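# Lay spacer sticks for a timber stacker's board courses

## Task

Using the green button, get the stacker to lower its board courses onto the pile one after another. Each press sends the fork deck out over the pile; it lowers the boards and retracts. Presses are ignored while any deck is extended and for a short time afterwards. Every course is delivered only once, and a course with no stick beneath it is carried back. Before each course, including the first, lay one stick across the pile directly above the middle of each bearer, all lined up. Finish with as many courses placed as possible, each resting level on its sticks. Never let anything, a gripper included, hold a deck up: that halts the stacker permanently.

## Robot and tools

Robots: four identical i2rt Big YAM arms, arm1 to arm4. Each has six revolute joints, a two-finger gripper and a wrist camera (armN_cam_wrist) that sits above the hand and looks toward the fingertips. Feet (base_link) in the scene frame, metres: arm1 (-1.082, -0.669, 0.844), arm2 (-0.395, -0.645, 0.826), arm3 (0.352, -0.667, 0.771), arm4 (1.102, -0.650, 0.798). Their quaternions are close to a 90 degree turn about z, so every arm's forward direction (its own +x) points roughly along scene +y. Reach is about 1.0 m from the joint1 axis. Room cameras: cam_end, cam_front, cam_left, cam_over, cam_right. All images are 896x504 pixels.

Scene frame: one shared frame, origin on the floor, +z up, metres. The reported hand point lies between the finger pads, roughly 1 cm short of the tips. Fingers extend along the hand's +z and close along its y. Printed hand positions get less accurate at long reach.

move: the keys are arm1, arm2, arm3, arm4 and cameras. Each arm key holds only that arm's command, and an arm you omit keeps whatever it was last told. Inside an arm entry:
- joints: a dict of absolute joint targets by name. joint1_rad -2.879..2.879 (base yaw, positive is counter-clockwise from above). joint2_rad 0..3.141 (shoulder, 0 is back and level, increasing lifts and then swings forward). joint3_rad 0..3.019 (elbow, 0 is fully folded). joint4_rad -1.692..1.57 (hand pitch, positive raises the fingers). joint5_rad -1.57..1.57 (sideways swing, positive is to the arm's right). joint6_rad -2.094..2.094 (roll, positive is clockwise viewed from behind). gripper_m 0..0.093 is the fingertip gap in metres.
- target: a list of seven numbers [x, y, z, qw, qx, qy, qz]. It is an absolute hand pose in the scene frame, metres plus a unit quaternion. The hand travels a straight line to it, starting from its current hand_target. When target is given, joints may contain only gripper_m.
- speed: the top speed along the line, 0.002..0.5 m/s, default 0.25. Rotation is capped at twice that value in rad/s. It is only allowed together with target.
- min_time_s: 0.1..8 s, the shortest time any arm joint move of that robot may take.
All motions in a call start at once. Straight-line paths in one call finish together, paced by the slowest. A path takes 0.5 to 10 s, and a whole action is capped at 15 s. Each control step limits the commanded pose to 100 mm and 20 degrees from the measured pose. Paths do not avoid obstacles or other arms, and hands lag, drift and can overshoot the speed when an arm is near straight. Expect to land a centimetre or more off. Joint moves may curve widely because each joint has its own rate. cameras lists camera names or ["all"]; [] returns none. A call with no action returns the full state, all images and the scene number.

wait: seconds 0..10. Nothing new is commanded, the simulation keeps running and the state is returned. It takes cameras as in move.

zoom_image: camera is a name, and region is [x0, y0, x1, y1] in that camera's pixels with the origin at top-left, at most 504 by 504. Only cameras present in the most recent images can be zoomed.

finished_scene: scene is the current scene's number. It closes that scene permanently, and any later calls in the same reply act on the next scene.

Results: each robot shows joint_positions, joint_status, hand_status, hand (measured pose), hand_target (pose at the held joint targets), Joint velocities (rad/s, gripper in m/s; "within noise" means the arm is still), joint torques (N m in joint order, offset and noisy, entries 3 and 4 wrap at ±28) and on_its_own, where "held at" gives a target, not a reading. A move line reports per arm either done or its worst status. Arms under "as last shown" were not commanded, and their unchanged lines repeat earlier values. A pictures line gives the order of the images, which can lag the state slightly. Status words: done. off_target: the joint stopped short and may keep pushing. time_out: the joint could not finish, so targets near the current pose stay active; resend the reported positions to relax them. not_followed: a safety check held the targets back; "pose unreachable" refers to a target. limit_stop_at_motor_heat: a heat stop interrupted the motion, so resend. Tolerances for done: joints 1-6 ±0.045, 0.14, 0.09, 0.055, 0.03, 0.035 rad; gripper ±0.003 m.

Gripper: with nothing held it reads 0.000-0.003. When gripping a rigid part it may read up to 5 mm under the part's width (or 2 mm over). Aim about 5 mm below the first-contact reading for a full grip. To release, command well above the reading.

Cautions: a refused move or wait (bad value, or a stop) cancels the remaining move, wait and finished_scene calls in that reply. An unknown key makes only that call invalid. Arms push on after contact, which can press hard and heat motors. MOTOR HOT warns at 85 °C, and at 100 °C the arm goes limp for 30-60 s or longer (OVER-TEMPERATURE FAULT). Do not let arms squeeze each other, and never close a gripper on another arm's fingers; the collision check may act too late. Avoid dropping things, releasing a part while it moves, striking fixed or heavy items, and knocking anything off the work area or to the floor. Keep every gripper and stick clear of the fork deck while it lowers or retracts. Loose objects may get nudged now and then. The scene keeps running while you compose a reply, and the arms hold their last command.

Each tool is called after "Emit:" in YAML: its name, and indented under it one key for each argument.

## Session

Scene 1 solved. Look at scene 2.

Emit:
move:

Scene clock: 0.00 s.
Joint torques (N m): no reading
Heat: arm1: hottest joint3_rad 26 °C; arm2: hottest joint3_rad 26 °C; arm3: hottest joint3_rad 30 °C; arm4: hottest joint2_rad 23 °C.
Joint velocities: within noise
arm1.joint_positions: joint1_rad=-0.210 joint2_rad=+0.648 joint3_rad=+1.417 joint4_rad=-1.315 joint5_rad=+0.055 joint6_rad=-0.224 gripper_m=+0.09396
arm1.joint_status: not commanded
arm1.hand: x=-1.0388 y=-0.4221 z=+1.3926 quat_wxyz=(-0.415, +0.634, -0.600, -0.256) (m; scene frame)
arm1.hand_target: x=-1.0392 y=-0.4247 z=+1.4069 quat_wxyz=(-0.427, +0.628, -0.595, -0.264) (m; scene frame)
arm1.hand_status: not commanded
arm2.joint_positions: joint1_rad=-0.313 joint2_rad=+0.644 joint3_rad=+1.378 joint4_rad=-1.485 joint5_rad=-0.159 joint6_rad=+0.028 gripper_m=+0.09396
arm2.joint_status: not commanded
arm2.hand: x=-0.3341 y=-0.4308 z=+1.3277 quat_wxyz=(-0.281, +0.530, -0.744, -0.294) (m; scene frame)
arm2.hand_target: x=-0.3345 y=-0.4322 z=+1.3391 quat_wxyz=(-0.291, +0.527, -0.739, -0.301) (m; scene frame)
arm2.hand_status: not commanded
arm3.joint_positions: joint1_rad=-0.476 joint2_rad=+0.557 joint3_rad=+1.397 joint4_rad=-1.263 joint5_rad=-0.013 joint6_rad=-0.368 gripper_m=+0.09396
arm3.joint_status: not commanded
arm3.hand: x=+0.4512 y=-0.4812 z=+1.3446 quat_wxyz=(-0.510, +0.557, -0.623, -0.200) (m; scene frame)
arm3.hand_target: x=+0.4494 y=-0.4848 z=+1.3549 quat_wxyz=(-0.520, +0.553, -0.619, -0.203) (m; scene frame)
arm3.hand_status: not commanded
arm4.joint_positions: joint1_rad=-0.391 joint2_rad=+0.647 joint3_rad=+1.347 joint4_rad=-1.481 joint5_rad=+0.269 joint6_rad=-0.237 gripper_m=+0.09396
arm4.joint_status: not commanded
arm4.hand: x=+1.2297 y=-0.4609 z=+1.2869 quat_wxyz=(-0.398, +0.550, -0.732, -0.055) (m; scene frame)
arm4.hand_target: x=+1.2291 y=-0.4620 z=+1.2967 quat_wxyz=(-0.408, +0.546, -0.729, -0.061) (m; scene frame)
arm4.hand_status: not commanded
pictures: arm1_cam_wrist, arm2_cam_wrist, arm3_cam_wrist, arm4_cam_wrist, cam_end, cam_front, cam_left, cam_over, cam_right

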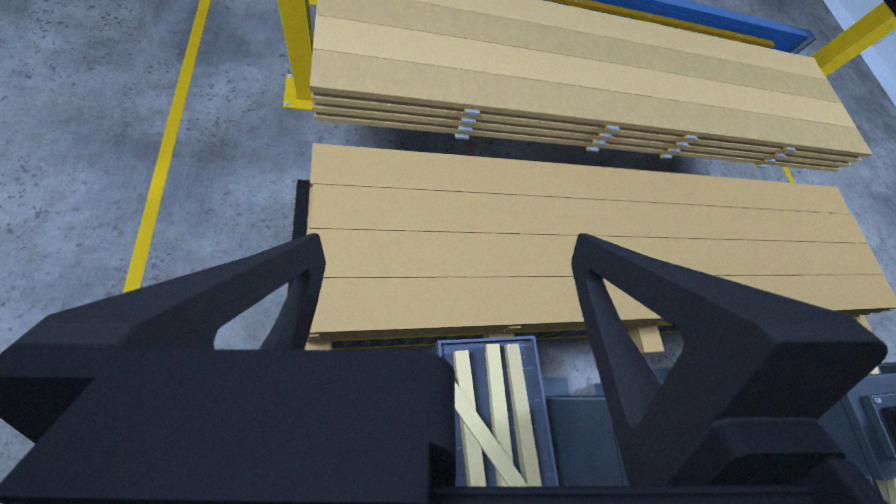

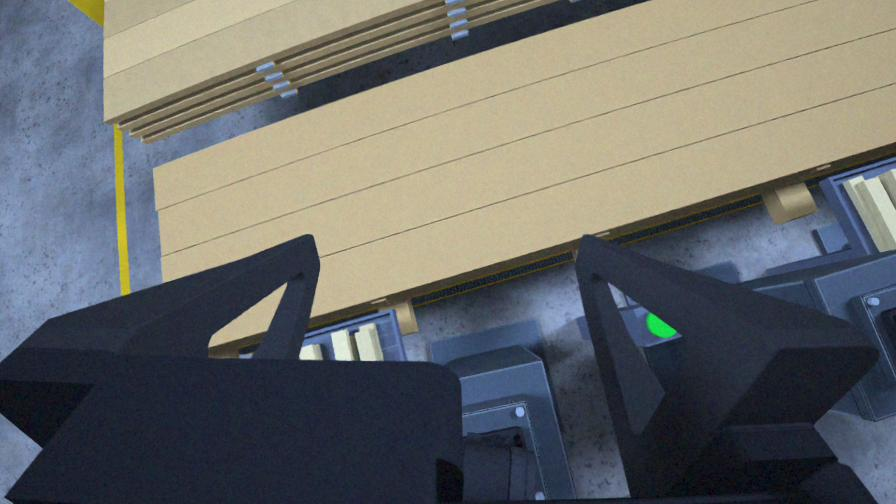

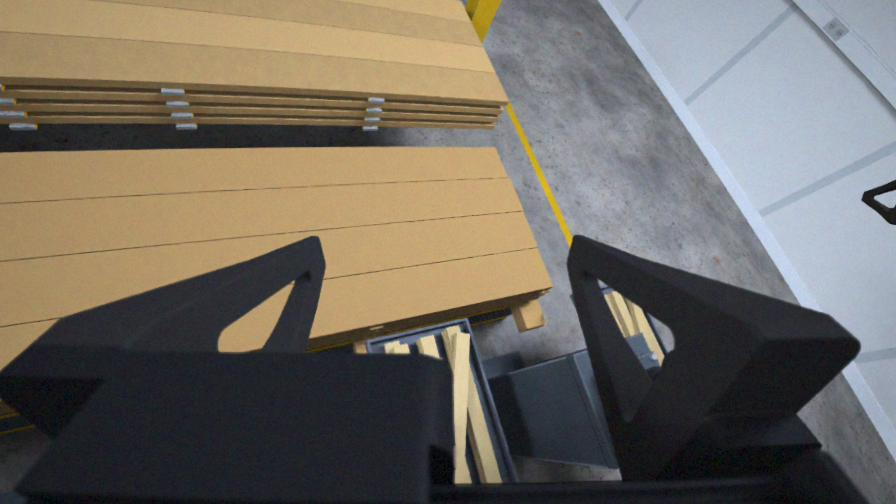

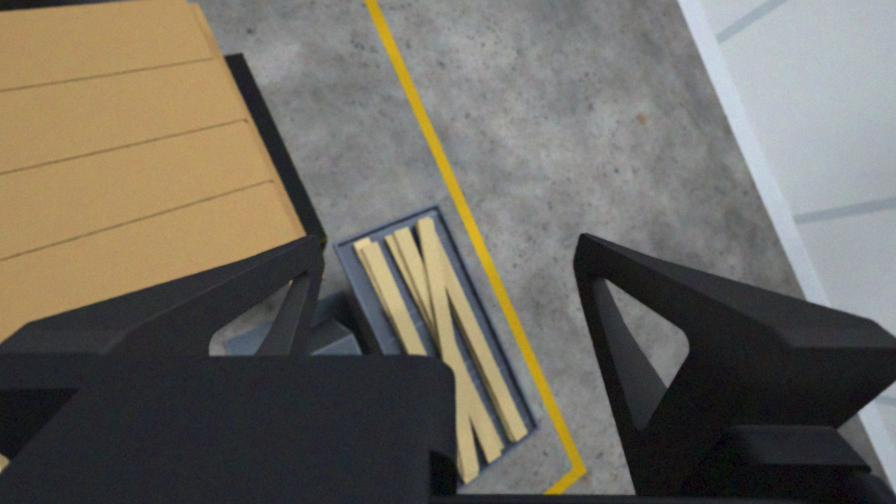

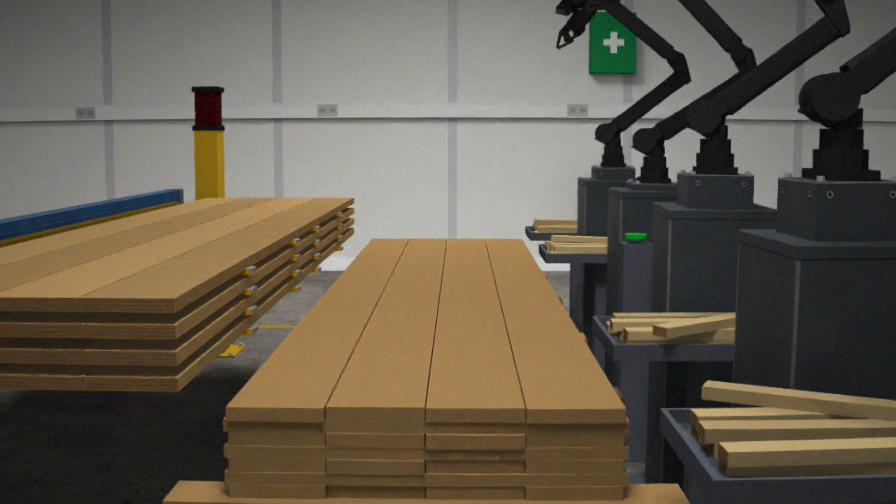

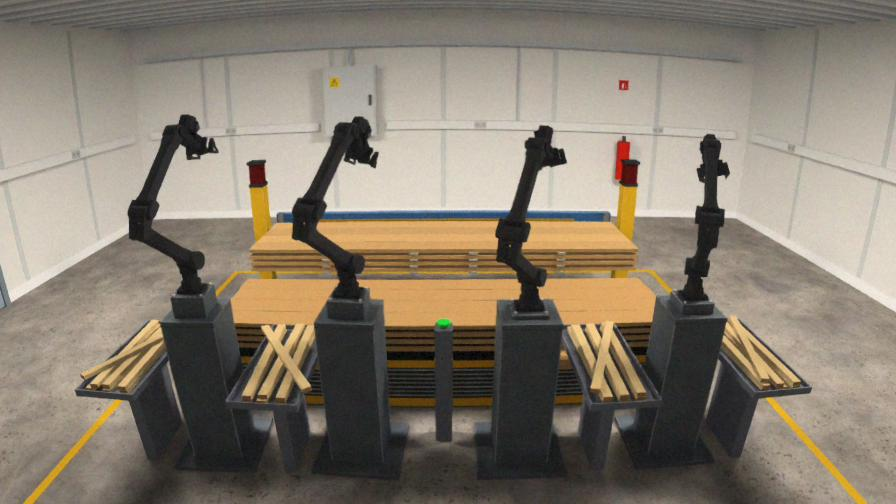

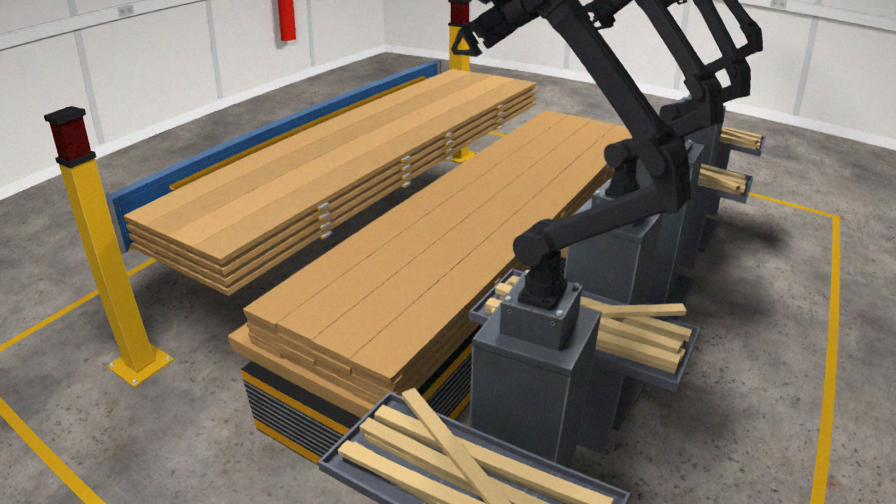

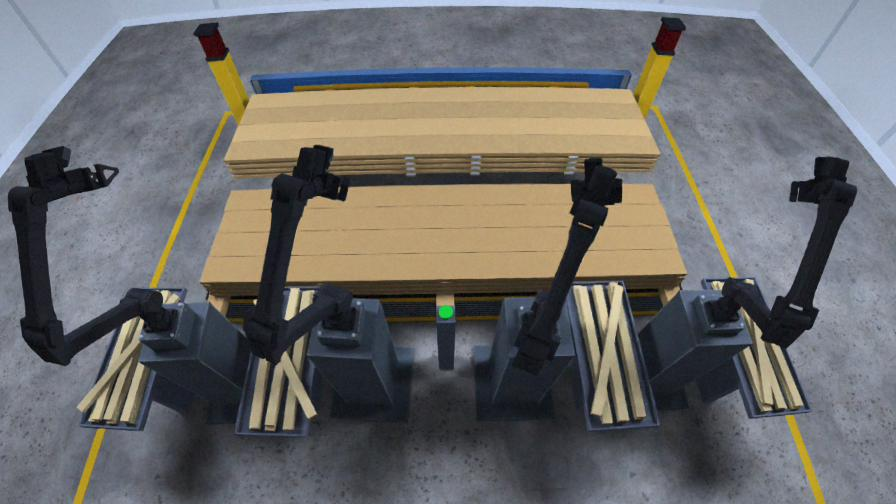

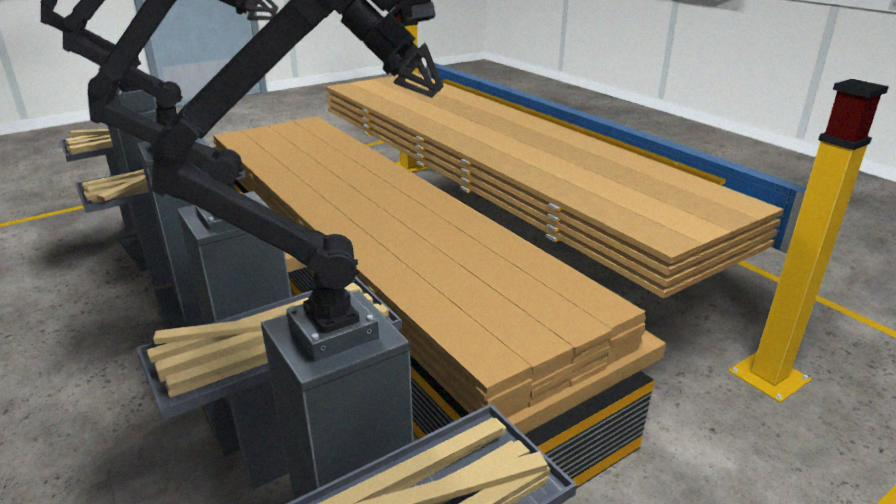

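Emit:
zoom_image:
  camera: "cam_over"
  region: [60, 260, 200, 440]

Emit:
zoom_image:
  camera: "cam_over"
  region: [220, 270, 350, 440]

Emit:
zoom_image:
  camera: "cam_over"
  region: [550, 270, 680, 440]

Emit:
zoom_image:
  camera: "cam_over"
  region: [690, 260, 830, 440]

Scaled by 2.800.

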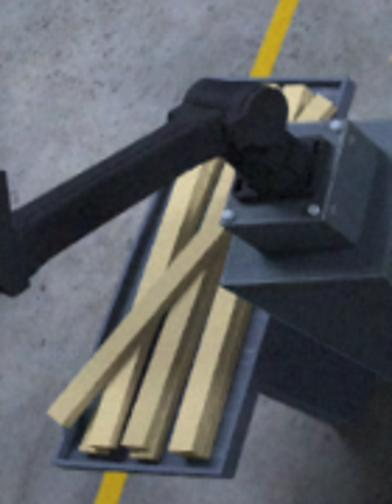

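Scaled by 2.965.

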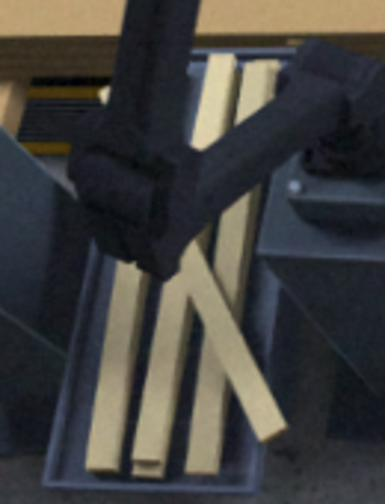

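Scaled by 2.965.

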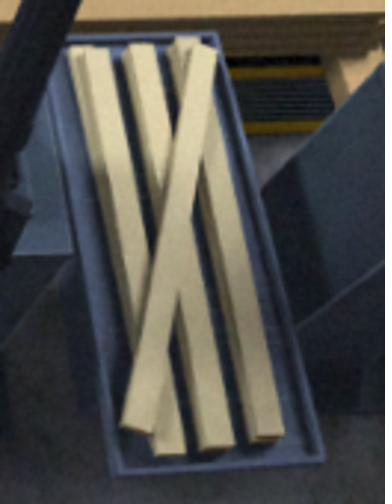

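Scaled by 2.800.

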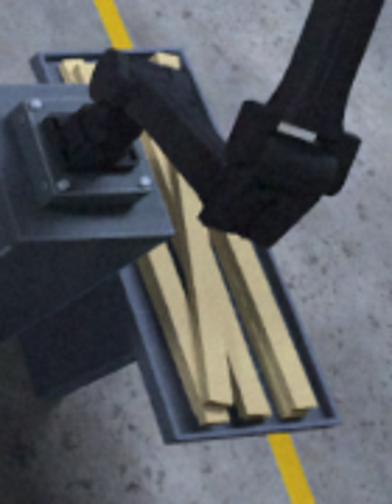

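Emit:
move:
  arm1: {"target":[-1.40,-0.37,0.95,0,0.7071,-0.7071,0],"speed":0.3}
  arm2: {"target":[-0.70,-0.37,0.97,0,0.7071,-0.7071,0],"speed":0.3}
  arm3: {"target":[0.72,-0.37,0.97,0,0.7071,-0.7071,0],"speed":0.3}
  arm4: {"target":[1.41,-0.37,0.95,0,0.7071,-0.7071,0],"speed":0.3}
  cameras: ["cam_over","arm1_cam_wrist","arm2_cam_wrist","arm3_cam_wrist","arm4_cam_wrist"]

Scene clock: 26.43 s.
Joint torques (N m): arm1=[2.14 -9.11 10.71 0.73 0.04 0.12] | arm2=[1.38 -11.46 14.2 0.31 -0.13 0.16] | arm3=[0.21 -11.05 11.7 0.05 0.08 -0.09] | arm4=[-1.96 -11.46 11.85 0.29 0.03 -0.06]
Heat: arm1: hottest joint3_rad 28 °C; arm2: hottest joint3_rad 29 °C; arm3: hottest joint3_rad 34 °C; arm4: hottest joint3_rad 25 °C.
move: arm1 off_target; arm2 off_target; arm3 off_target; arm4 off_target
Joint velocities: within noise
arm1.joint_positions: joint1_rad=+0.735 joint2_rad=+1.562 joint3_rad=+1.079 joint4_rad=-1.166 joint5_rad=+0.006 joint6_rad=+0.806 gripper_m=+0.09396
arm1.joint_status: not commanded
arm1.hand: x=-1.3739 y=-0.3871 z=+0.9271 quat_wxyz=(-0.002, +0.707, -0.706, +0.042) (m; scene frame)
arm1.hand_target: x=-1.3986 y=-0.3713 z=+0.9510 quat_wxyz=(+0.001, +0.707, -0.707, +0.000) (m; scene frame)
arm1.hand_status: off_target (0.039 m and 4.8 deg from the pose sent, 0.574 m and 58.4 deg at the start)
arm2.joint_positions: joint1_rad=+0.886 joint2_rad=+1.480 joint3_rad=+1.087 joint4_rad=-1.255 joint5_rad=+0.005 joint6_rad=+0.827 gripper_m=+0.09396
arm2.joint_status: not commanded
arm2.hand: x=-0.6791 y=-0.3822 z=+0.9514 quat_wxyz=(-0.003, +0.707, -0.706, +0.033) (m; scene frame)
arm2.hand_target: x=-0.6991 y=-0.3710 z=+0.9705 quat_wxyz=(+0.000, +0.707, -0.707, +0.000) (m; scene frame)
arm2.hand_status: off_target (0.030 m and 3.8 deg from the pose sent, 0.515 m and 51.5 deg at the start)
arm3.joint_positions: joint1_rad=-0.863 joint2_rad=+1.581 joint3_rad=+1.377 joint4_rad=-1.399 joint5_rad=+0.007 joint6_rad=-0.874 gripper_m=+0.09396
arm3.joint_status: not commanded
arm3.hand: x=+0.7050 y=-0.3752 z=+0.9586 quat_wxyz=(+0.011, +0.708, -0.707, -0.002) (m; scene frame)
arm3.hand_target: x=+0.7194 y=-0.3704 z=+0.9699 quat_wxyz=(+0.000, +0.707, -0.707, +0.000) (m; scene frame)
arm3.hand_status: off_target (0.019 m and 1.3 deg from the pose sent, 0.474 m and 66.8 deg at the start)
arm4.joint_positions: joint1_rad=-0.807 joint2_rad=+1.468 joint3_rad=+1.128 joint4_rad=-1.279 joint5_rad=-0.009 joint6_rad=-0.830 gripper_m=+0.09396
arm4.joint_status: not commanded
arm4.hand: x=+1.3927 y=-0.3781 z=+0.9381 quat_wxyz=(+0.022, +0.709, -0.705, -0.001) (m; scene frame)
arm4.hand_target: x=+1.4095 y=-0.3705 z=+0.9503 quat_wxyz=(+0.000, +0.707, -0.707, +0.000) (m; scene frame)
arm4.hand_status: off_target (0.023 m and 2.6 deg from the pose sent, 0.393 m and 49.9 deg at the start)
pictures: arm1_cam_wrist, arm2_cam_wrist, arm3_cam_wrist, arm4_cam_wrist, cam_over

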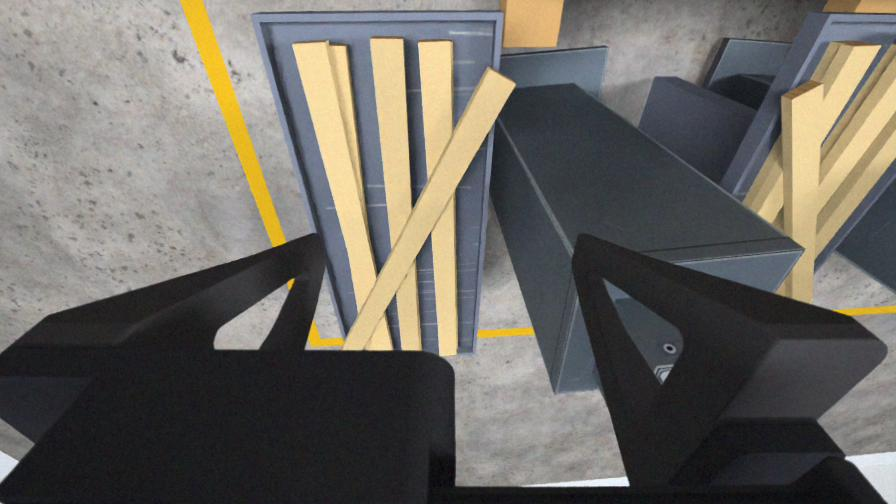

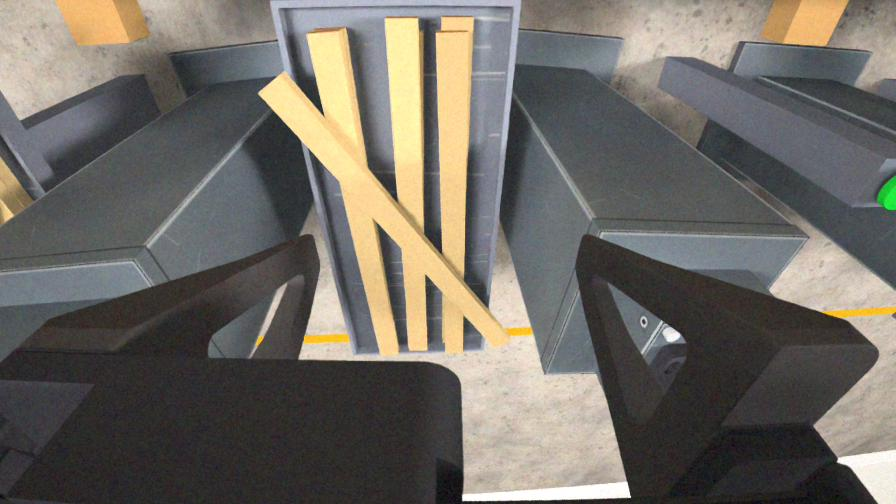

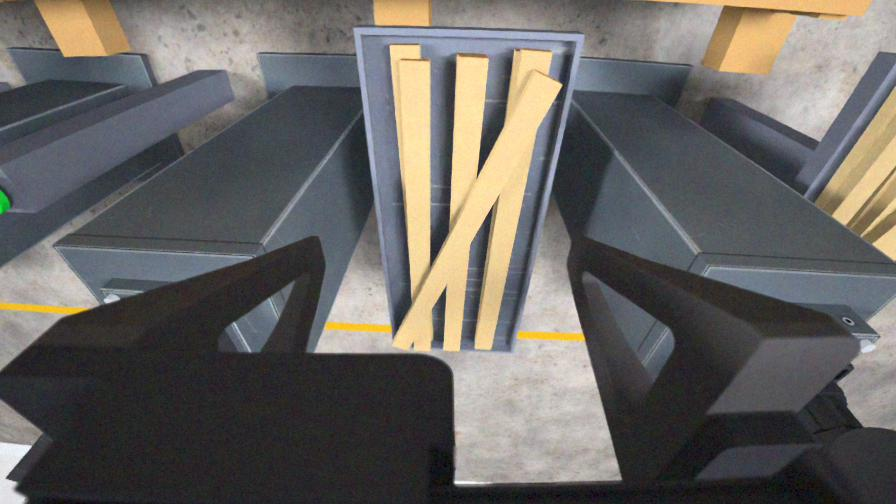

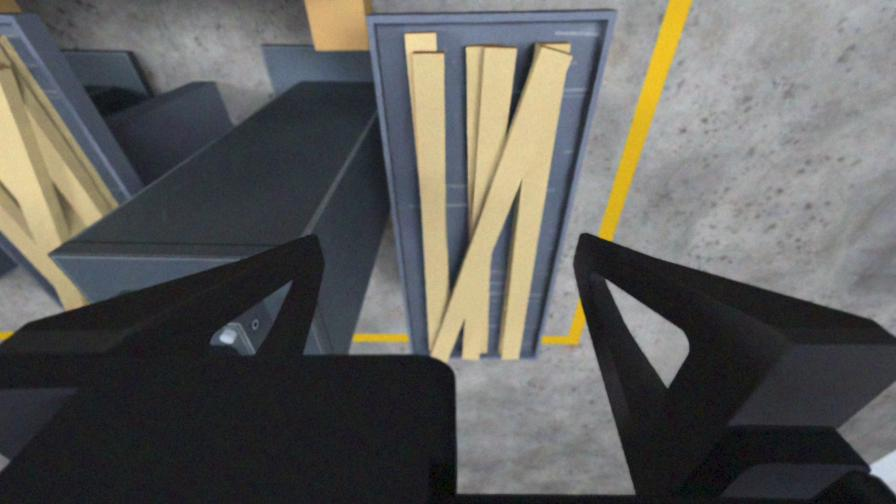

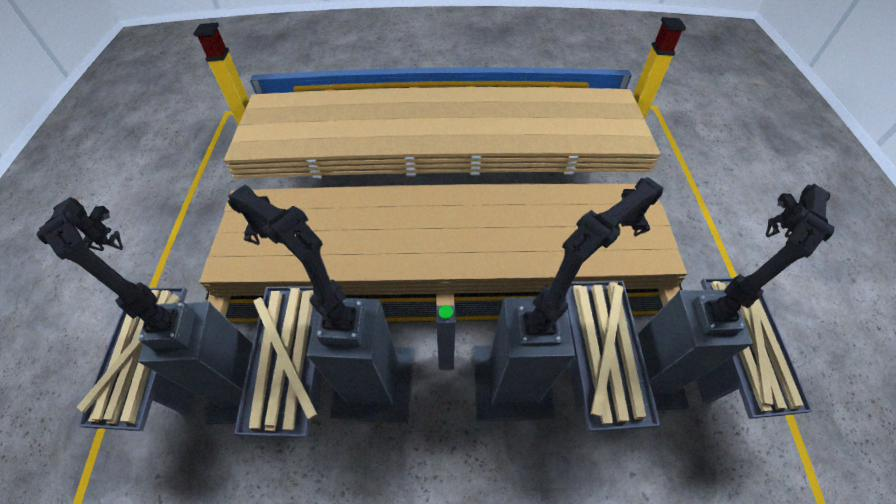

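Emit:
move:
  arm1: {"target":[-1.39,-0.69,0.70,0,0.5592,-0.8290,0],"speed":0.3}
  arm2: {"target":[-0.70,-0.69,0.70,0,0.8480,-0.5299,0],"speed":0.3}
  arm3: {"target":[0.7235,-0.69,0.70,0,0.5878,-0.8090,0],"speed":0.3}
  arm4: {"target":[1.404,-0.69,0.70,0,0.6293,-0.7771,0],"speed":0.3}
  cameras: ["arm1_cam_wrist","arm2_cam_wrist","arm3_cam_wrist","arm4_cam_wrist"]

Scene clock: 110.00 s.
Joint torques (N m): arm1=[2.26 -6.48 2.5 0.76 0.3 0.11] | arm2=[1.44 -9.52 5.05 0.39 0.13 0.19] | arm3=[0.15 -8.29 5.26 0.77 -0.13 -0.1] | arm4=[-1.96 -8.82 5.19 0.43 -0.11 -0.04]
Heat: arm1: hottest joint3_rad 34 °C; arm2: hottest joint3_rad 35 °C; arm3: hottest joint3_rad 39 °C; arm4: hottest joint3_rad 33 °C.
move: arm1 done; arm2 off_target; arm3 done; arm4 done
Joint velocities: within noise
arm1.joint_positions: joint1_rad=+1.558 joint2_rad=+1.872 joint3_rad=+0.586 joint4_rad=-0.296 joint5_rad=+0.003 joint6_rad=+2.012 gripper_m=+0.09396
arm1.joint_status: not commanded
arm1.hand: x=-1.3857 y=-0.6866 z=+0.7016 quat_wxyz=(-0.004, +0.559, -0.829, +0.004) (m; scene frame)
arm1.hand_target: x=-1.3900 y=-0.6900 z=+0.7001 quat_wxyz=(+0.000, +0.559, -0.829, +0.000) (m; scene frame)
arm1.hand_status: done (0.006 m and 0.7 deg from the pose sent, 0.379 m and 22.6 deg at the start)
arm2.joint_positions: joint1_rad=+1.761 joint2_rad=+1.817 joint3_rad=+0.574 joint4_rad=-0.356 joint5_rad=-0.012 joint6_rad=+1.248 gripper_m=+0.09396
arm2.joint_status: not commanded
arm2.hand: x=-0.6895 y=-0.6849 z=+0.7009 quat_wxyz=(-0.004, +0.848, -0.529, +0.008) (m; scene frame)
arm2.hand_target: x=-0.6998 y=-0.6900 z=+0.7003 quat_wxyz=(+0.000, +0.848, -0.530, +0.000) (m; scene frame)
arm2.hand_status: off_target (0.012 m and 1.1 deg from the pose sent, 0.398 m and 26.2 deg at the start)
arm3.joint_positions: joint1_rad=-1.607 joint2_rad=+1.724 joint3_rad=+0.772 joint4_rad=-0.615 joint5_rad=+0.016 joint6_rad=-1.305 gripper_m=+0.09396
arm3.joint_status: not commanded
arm3.hand: x=+0.7207 y=-0.6860 z=+0.7065 quat_wxyz=(-0.001, +0.589, -0.808, +0.002) (m; scene frame)
arm3.hand_target: x=+0.7233 y=-0.6900 z=+0.7002 quat_wxyz=(+0.000, +0.588, -0.809, +0.000) (m; scene frame)
arm3.hand_status: done (0.008 m and 0.3 deg from the pose sent, 0.408 m and 18.1 deg at the start)
arm4.joint_positions: joint1_rad=-1.669 joint2_rad=+1.704 joint3_rad=+0.570 joint4_rad=-0.455 joint5_rad=-0.001 joint6_rad=-1.483 gripper_m=+0.09396
arm4.joint_status: not commanded
arm4.hand: x=+1.3969 y=-0.6852 z=+0.7030 quat_wxyz=(+0.004, +0.631, -0.775, -0.003) (m; scene frame)
arm4.hand_target: x=+1.4037 y=-0.6900 z=+0.7002 quat_wxyz=(+0.000, +0.629, -0.777, +0.000) (m; scene frame)
arm4.hand_status: done (0.009 m and 0.6 deg from the pose sent, 0.392 m and 12.5 deg at the start)
pictures: arm1_cam_wrist, arm2_cam_wrist, arm3_cam_wrist, arm4_cam_wrist

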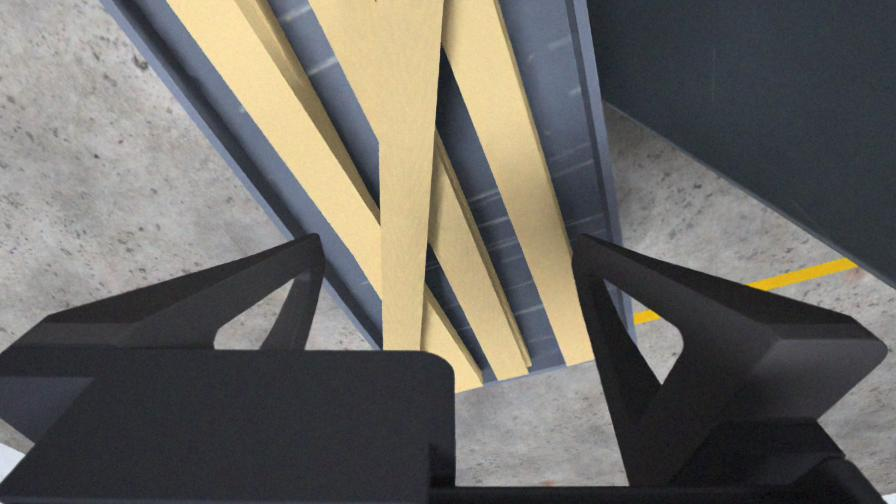

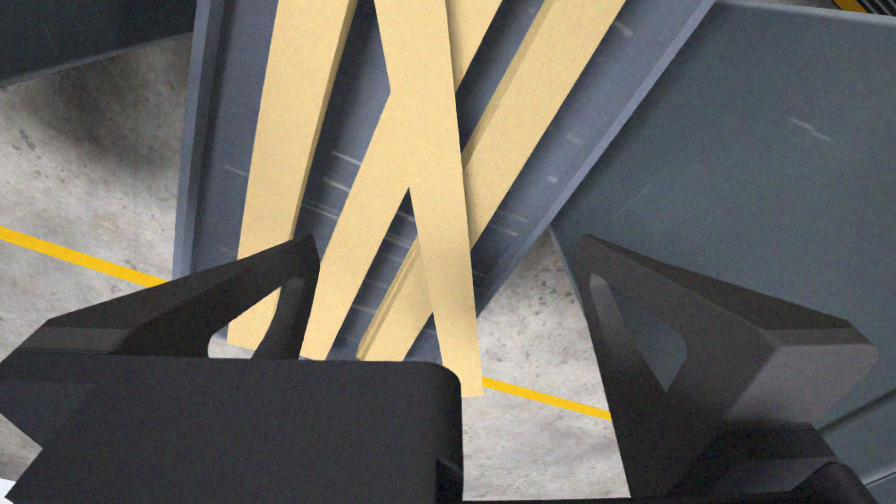

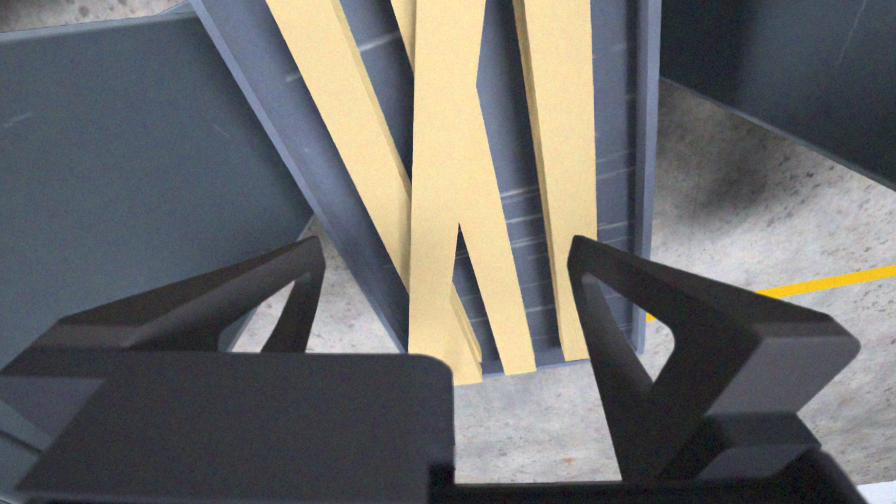

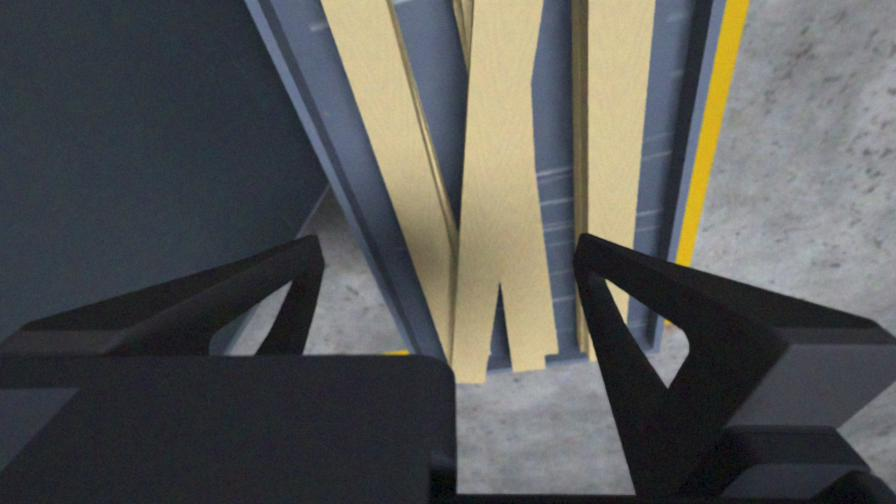

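Emit:
move:
  arm1: {"target":[-1.410,-0.678,0.61,0,0.5299,-0.8480,0],"speed":0.2,"joints":{"gripper_m":0.08}}
  arm2: {"target":[-0.721,-0.671,0.61,0,0.8746,-0.4848,0],"speed":0.2,"joints":{"gripper_m":0.08}}
  arm3: {"target":[0.7215,-0.684,0.61,0,0.5568,-0.8307,0],"speed":0.2,"joints":{"gripper_m":0.08}}
  arm4: {"target":[1.440,-0.668,0.61,0,0.6211,-0.7837,0],"speed":0.2,"joints":{"gripper_m":0.08}}
  cameras: ["arm1_cam_wrist","arm2_cam_wrist","arm3_cam_wrist","arm4_cam_wrist"]

Scene clock: 195.80 s.
Joint torques (N m): arm1=[0.44 -8.18 1.51 0.72 0.32 0.1] | arm2=[-0.67 -11.63 2.44 0.4 0.02 -0.09] | arm3=[1.08 -9.64 3.22 0.8 -0.13 0.1] | arm4=[0.32 -11.34 3.37 0.43 -0.05 0.1]
Heat: arm1: hottest joint3_rad 29 °C; arm2: hottest joint3_rad 30 °C; arm3: hottest joint3_rad 33 °C; arm4: hottest joint3_rad 26 °C.
move: arm1 done; arm2 done; arm3 done; arm4 done
Joint velocities: within noise
arm1.joint_positions: joint1_rad=+1.540 joint2_rad=+2.197 joint3_rad=+0.691 joint4_rad=-0.082 joint5_rad=+0.003 joint6_rad=+2.039 gripper_m=+0.08007
arm1.joint_status: all done
arm1.hand: x=-1.4007 y=-0.6823 z=+0.6122 quat_wxyz=(-0.007, +0.541, -0.841, +0.006) (m; scene frame)
arm1.hand_target: x=-1.4100 y=-0.6780 z=+0.6102 quat_wxyz=(+0.000, +0.530, -0.848, +0.000) (m; scene frame)
arm1.hand_status: done (0.010 m and 1.8 deg from the pose sent, 0.095 m and 4.1 deg at the start)
arm2.joint_positions: joint1_rad=+1.723 joint2_rad=+2.146 joint3_rad=+0.676 joint4_rad=-0.125 joint5_rad=-0.007 joint6_rad=+1.110 gripper_m=+0.08011
arm2.joint_status: all done
arm2.hand: x=-0.7129 y=-0.6743 z=+0.6127 quat_wxyz=(-0.004, +0.874, -0.486, +0.006) (m; scene frame)
arm2.hand_target: x=-0.7207 y=-0.6709 z=+0.6101 quat_wxyz=(+0.000, +0.875, -0.485, +0.000) (m; scene frame)
arm2.hand_status: done (0.009 m and 0.9 deg from the pose sent, 0.097 m and 6.0 deg at the start)
arm3.joint_positions: joint1_rad=-1.607 joint2_rad=+1.978 joint3_rad=+0.765 joint4_rad=-0.355 joint5_rad=+0.016 joint6_rad=-1.235 gripper_m=+0.08012
arm3.joint_status: all done
arm3.hand: x=+0.7202 y=-0.6847 z=+0.6168 quat_wxyz=(-0.001, +0.560, -0.828, +0.002) (m; scene frame)
arm3.hand_target: x=+0.7213 y=-0.6840 z=+0.6101 quat_wxyz=(+0.000, +0.557, -0.831, +0.000) (m; scene frame)
arm3.hand_status: done (0.007 m and 0.6 deg from the pose sent, 0.096 m and 4.5 deg at the start)
arm4.joint_positions: joint1_rad=-1.616 joint2_rad=+2.046 joint3_rad=+0.686 joint4_rad=-0.228 joint5_rad=-0.004 joint6_rad=-1.400 gripper_m=+0.08012
arm4.joint_status: all done
arm4.hand: x=+1.4339 y=-0.6717 z=+0.6153 quat_wxyz=(+0.003, +0.620, -0.785, -0.003) (m; scene frame)
arm4.hand_target: x=+1.4398 y=-0.6680 z=+0.6102 quat_wxyz=(+0.000, +0.621, -0.784, +0.000) (m; scene frame)
arm4.hand_status: done (0.009 m and 0.5 deg from the pose sent, 0.104 m and 1.6 deg at the start)
pictures: arm1_cam_wrist, arm2_cam_wrist, arm3_cam_wrist, arm4_cam_wrist

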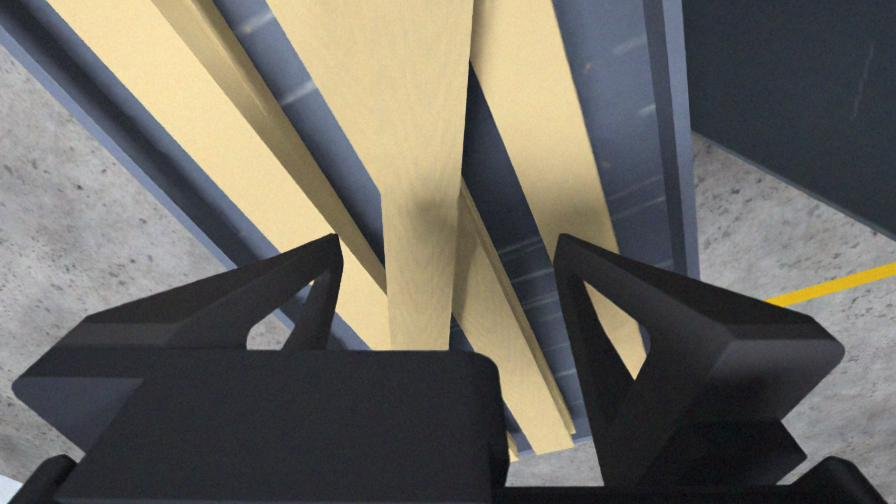

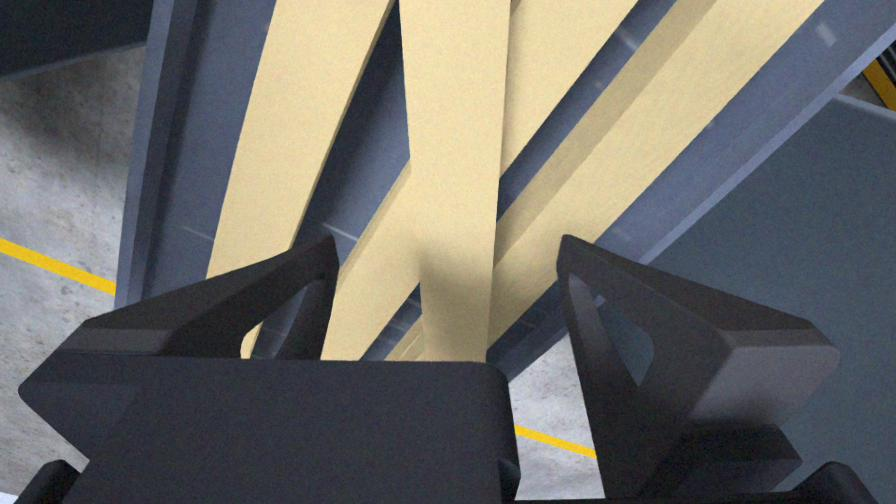

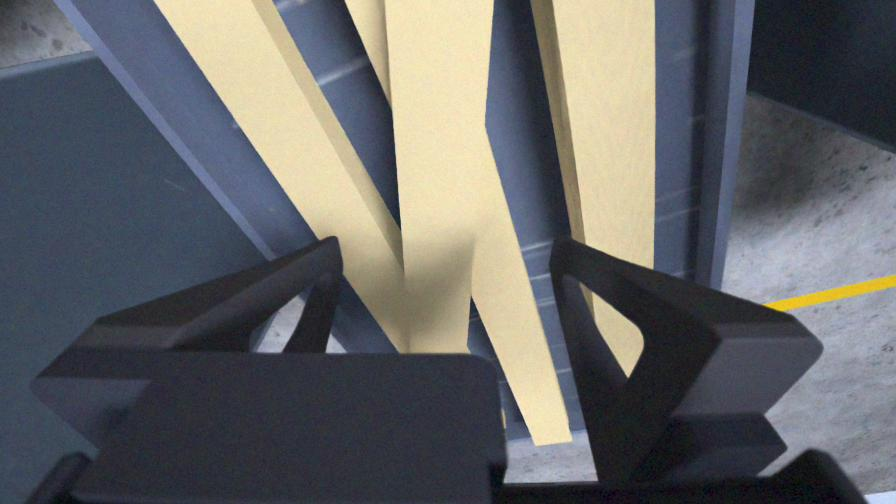

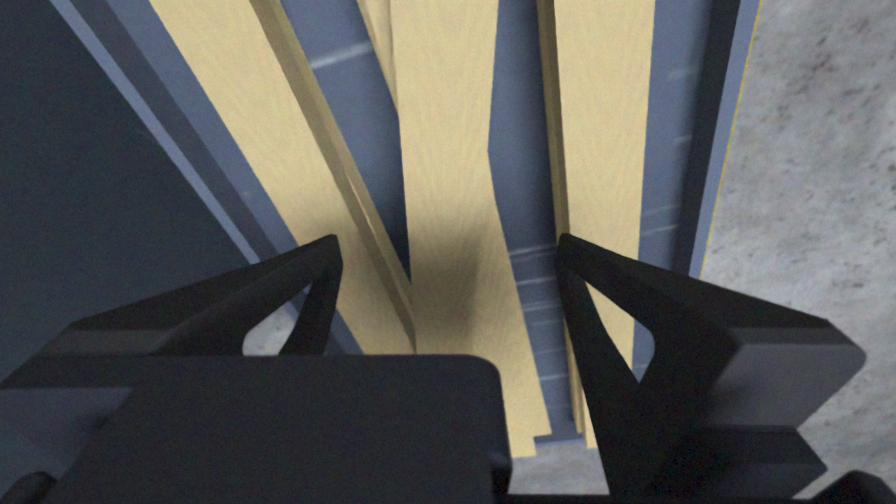

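Emit:
move:
  arm1: {"target":[-1.418,-0.674,0.554,0,0.5225,-0.8526,0],"speed":0.08}
  arm2: {"target":[-0.7185,-0.670,0.554,0,0.8788,-0.4772,0],"speed":0.08}
  arm3: {"target":[0.7175,-0.683,0.550,0,0.5519,-0.8339,0],"speed":0.08}
  arm4: {"target":[1.439,-0.669,0.546,0,0.6252,-0.7804,0],"speed":0.08}
  cameras: ["arm1_cam_wrist","arm2_cam_wrist","arm3_cam_wrist","arm4_cam_wrist"]

Scene clock: 249.33 s.
Joint torques (N m): arm1=[0.21 -9.05 0.38 0.73 0.29 0.11] | arm2=[-0.79 -12.45 0.64 0.38 0.01 -0.08] | arm3=[1.14 -9.99 2.35 0.84 -0.13 0.07] | arm4=[0.15 -12.28 1.65 0.5 -0.04 -0.01]
Heat: arm1: hottest joint3_rad 27 °C; arm2: hottest joint3_rad 27 °C; arm3: hottest joint3_rad 32 °C; arm4: hottest joint2_rad 24 °C.
move: arm1 done; arm2 done; arm3 done; arm4 done
Joint velocities: within noise
arm1.joint_positions: joint1_rad=+1.528 joint2_rad=+2.382 joint3_rad=+0.786 joint4_rad=+0.011 joint5_rad=+0.003 joint6_rad=+2.044 gripper_m=+0.08007
arm1.joint_status: not commanded
arm1.hand: x=-1.4121 y=-0.6791 z=+0.5562 quat_wxyz=(-0.006, +0.534, -0.846, +0.005) (m; scene frame)
arm1.hand_target: x=-1.4180 y=-0.6740 z=+0.5542 quat_wxyz=(+0.000, +0.523, -0.853, +0.000) (m; scene frame)
arm1.hand_status: done (0.008 m and 1.7 deg from the pose sent, 0.061 m and 2.7 deg at the start)
arm2.joint_positions: joint1_rad=+1.723 joint2_rad=+2.334 joint3_rad=+0.737 joint4_rad=+0.007 joint5_rad=-0.007 joint6_rad=+1.091 gripper_m=+0.08011
arm2.joint_status: not commanded
arm2.hand: x=-0.7144 y=-0.6740 z=+0.5570 quat_wxyz=(-0.003, +0.878, -0.478, +0.004) (m; scene frame)
arm2.hand_target: x=-0.7182 y=-0.6700 z=+0.5540 quat_wxyz=(+0.000, +0.879, -0.477, +0.000) (m; scene frame)
arm2.hand_status: done (0.006 m and 0.5 deg from the pose sent, 0.059 m and 1.4 deg at the start)
arm3.joint_positions: joint1_rad=-1.607 joint2_rad=+2.155 joint3_rad=+0.784 joint4_rad=-0.200 joint5_rad=+0.016 joint6_rad=-1.223 gripper_m=+0.08012
arm3.joint_status: not commanded
arm3.hand: x=+0.7144 y=-0.6837 z=+0.5575 quat_wxyz=(+0.001, +0.556, -0.832, +0.001) (m; scene frame)
arm3.hand_target: x=+0.7173 y=-0.6830 z=+0.5501 quat_wxyz=(+0.000, +0.552, -0.834, +0.000) (m; scene frame)
arm3.hand_status: done (0.008 m and 0.5 deg from the pose sent, 0.067 m and 1.2 deg at the start)
arm4.joint_positions: joint1_rad=-1.616 joint2_rad=+2.256 joint3_rad=+0.746 joint4_rad=-0.072 joint5_rad=-0.004 joint6_rad=-1.400 gripper_m=+0.08012
arm4.joint_status: not commanded
arm4.hand: x=+1.4377 y=-0.6722 z=+0.5519 quat_wxyz=(+0.001, +0.620, -0.785, -0.001) (m; scene frame)
arm4.hand_target: x=+1.4389 y=-0.6690 z=+0.5461 quat_wxyz=(+0.000, +0.625, -0.780, +0.000) (m; scene frame)
arm4.hand_status: done (0.007 m and 0.8 deg from the pose sent, 0.070 m and 0.9 deg at the start)
pictures: arm1_cam_wrist, arm2_cam_wrist, arm3_cam_wrist, arm4_cam_wrist

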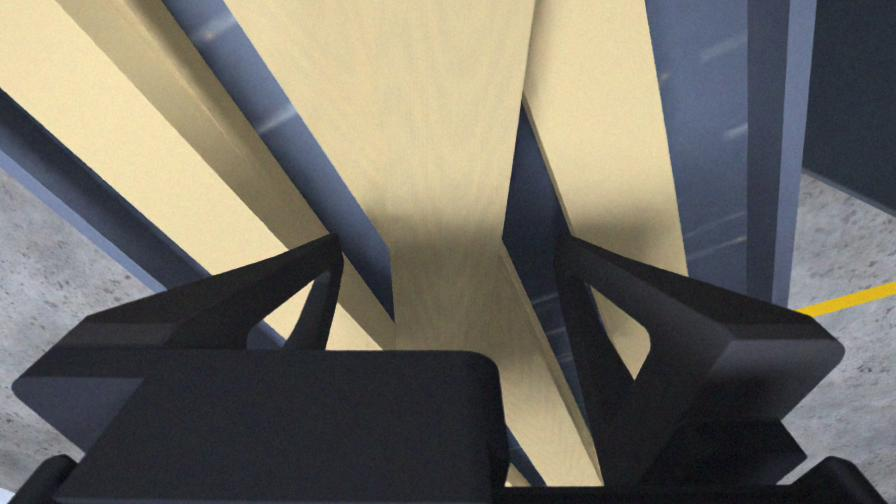

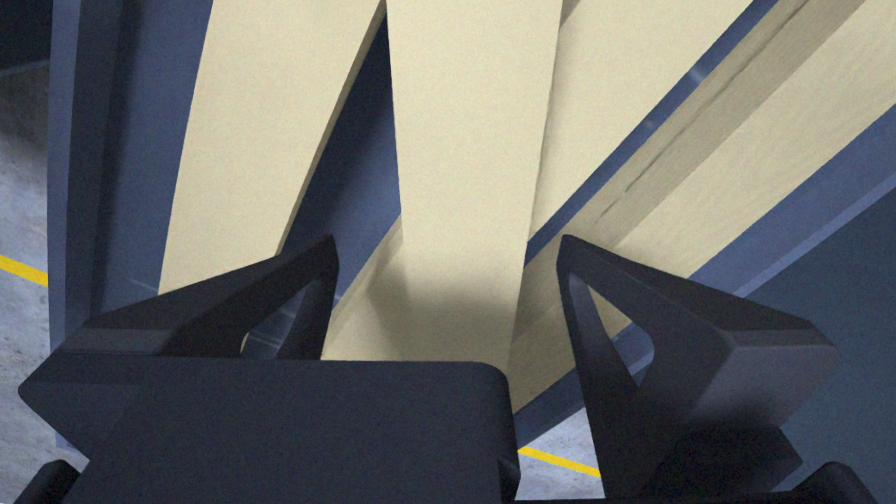

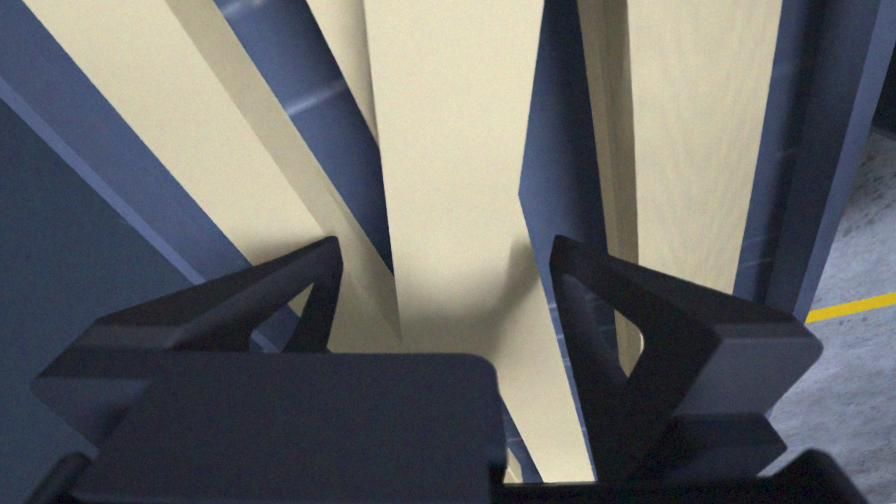

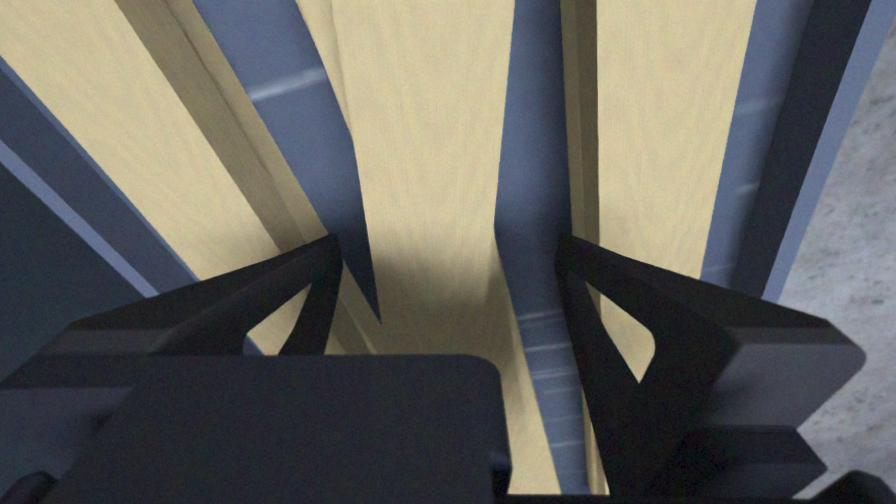

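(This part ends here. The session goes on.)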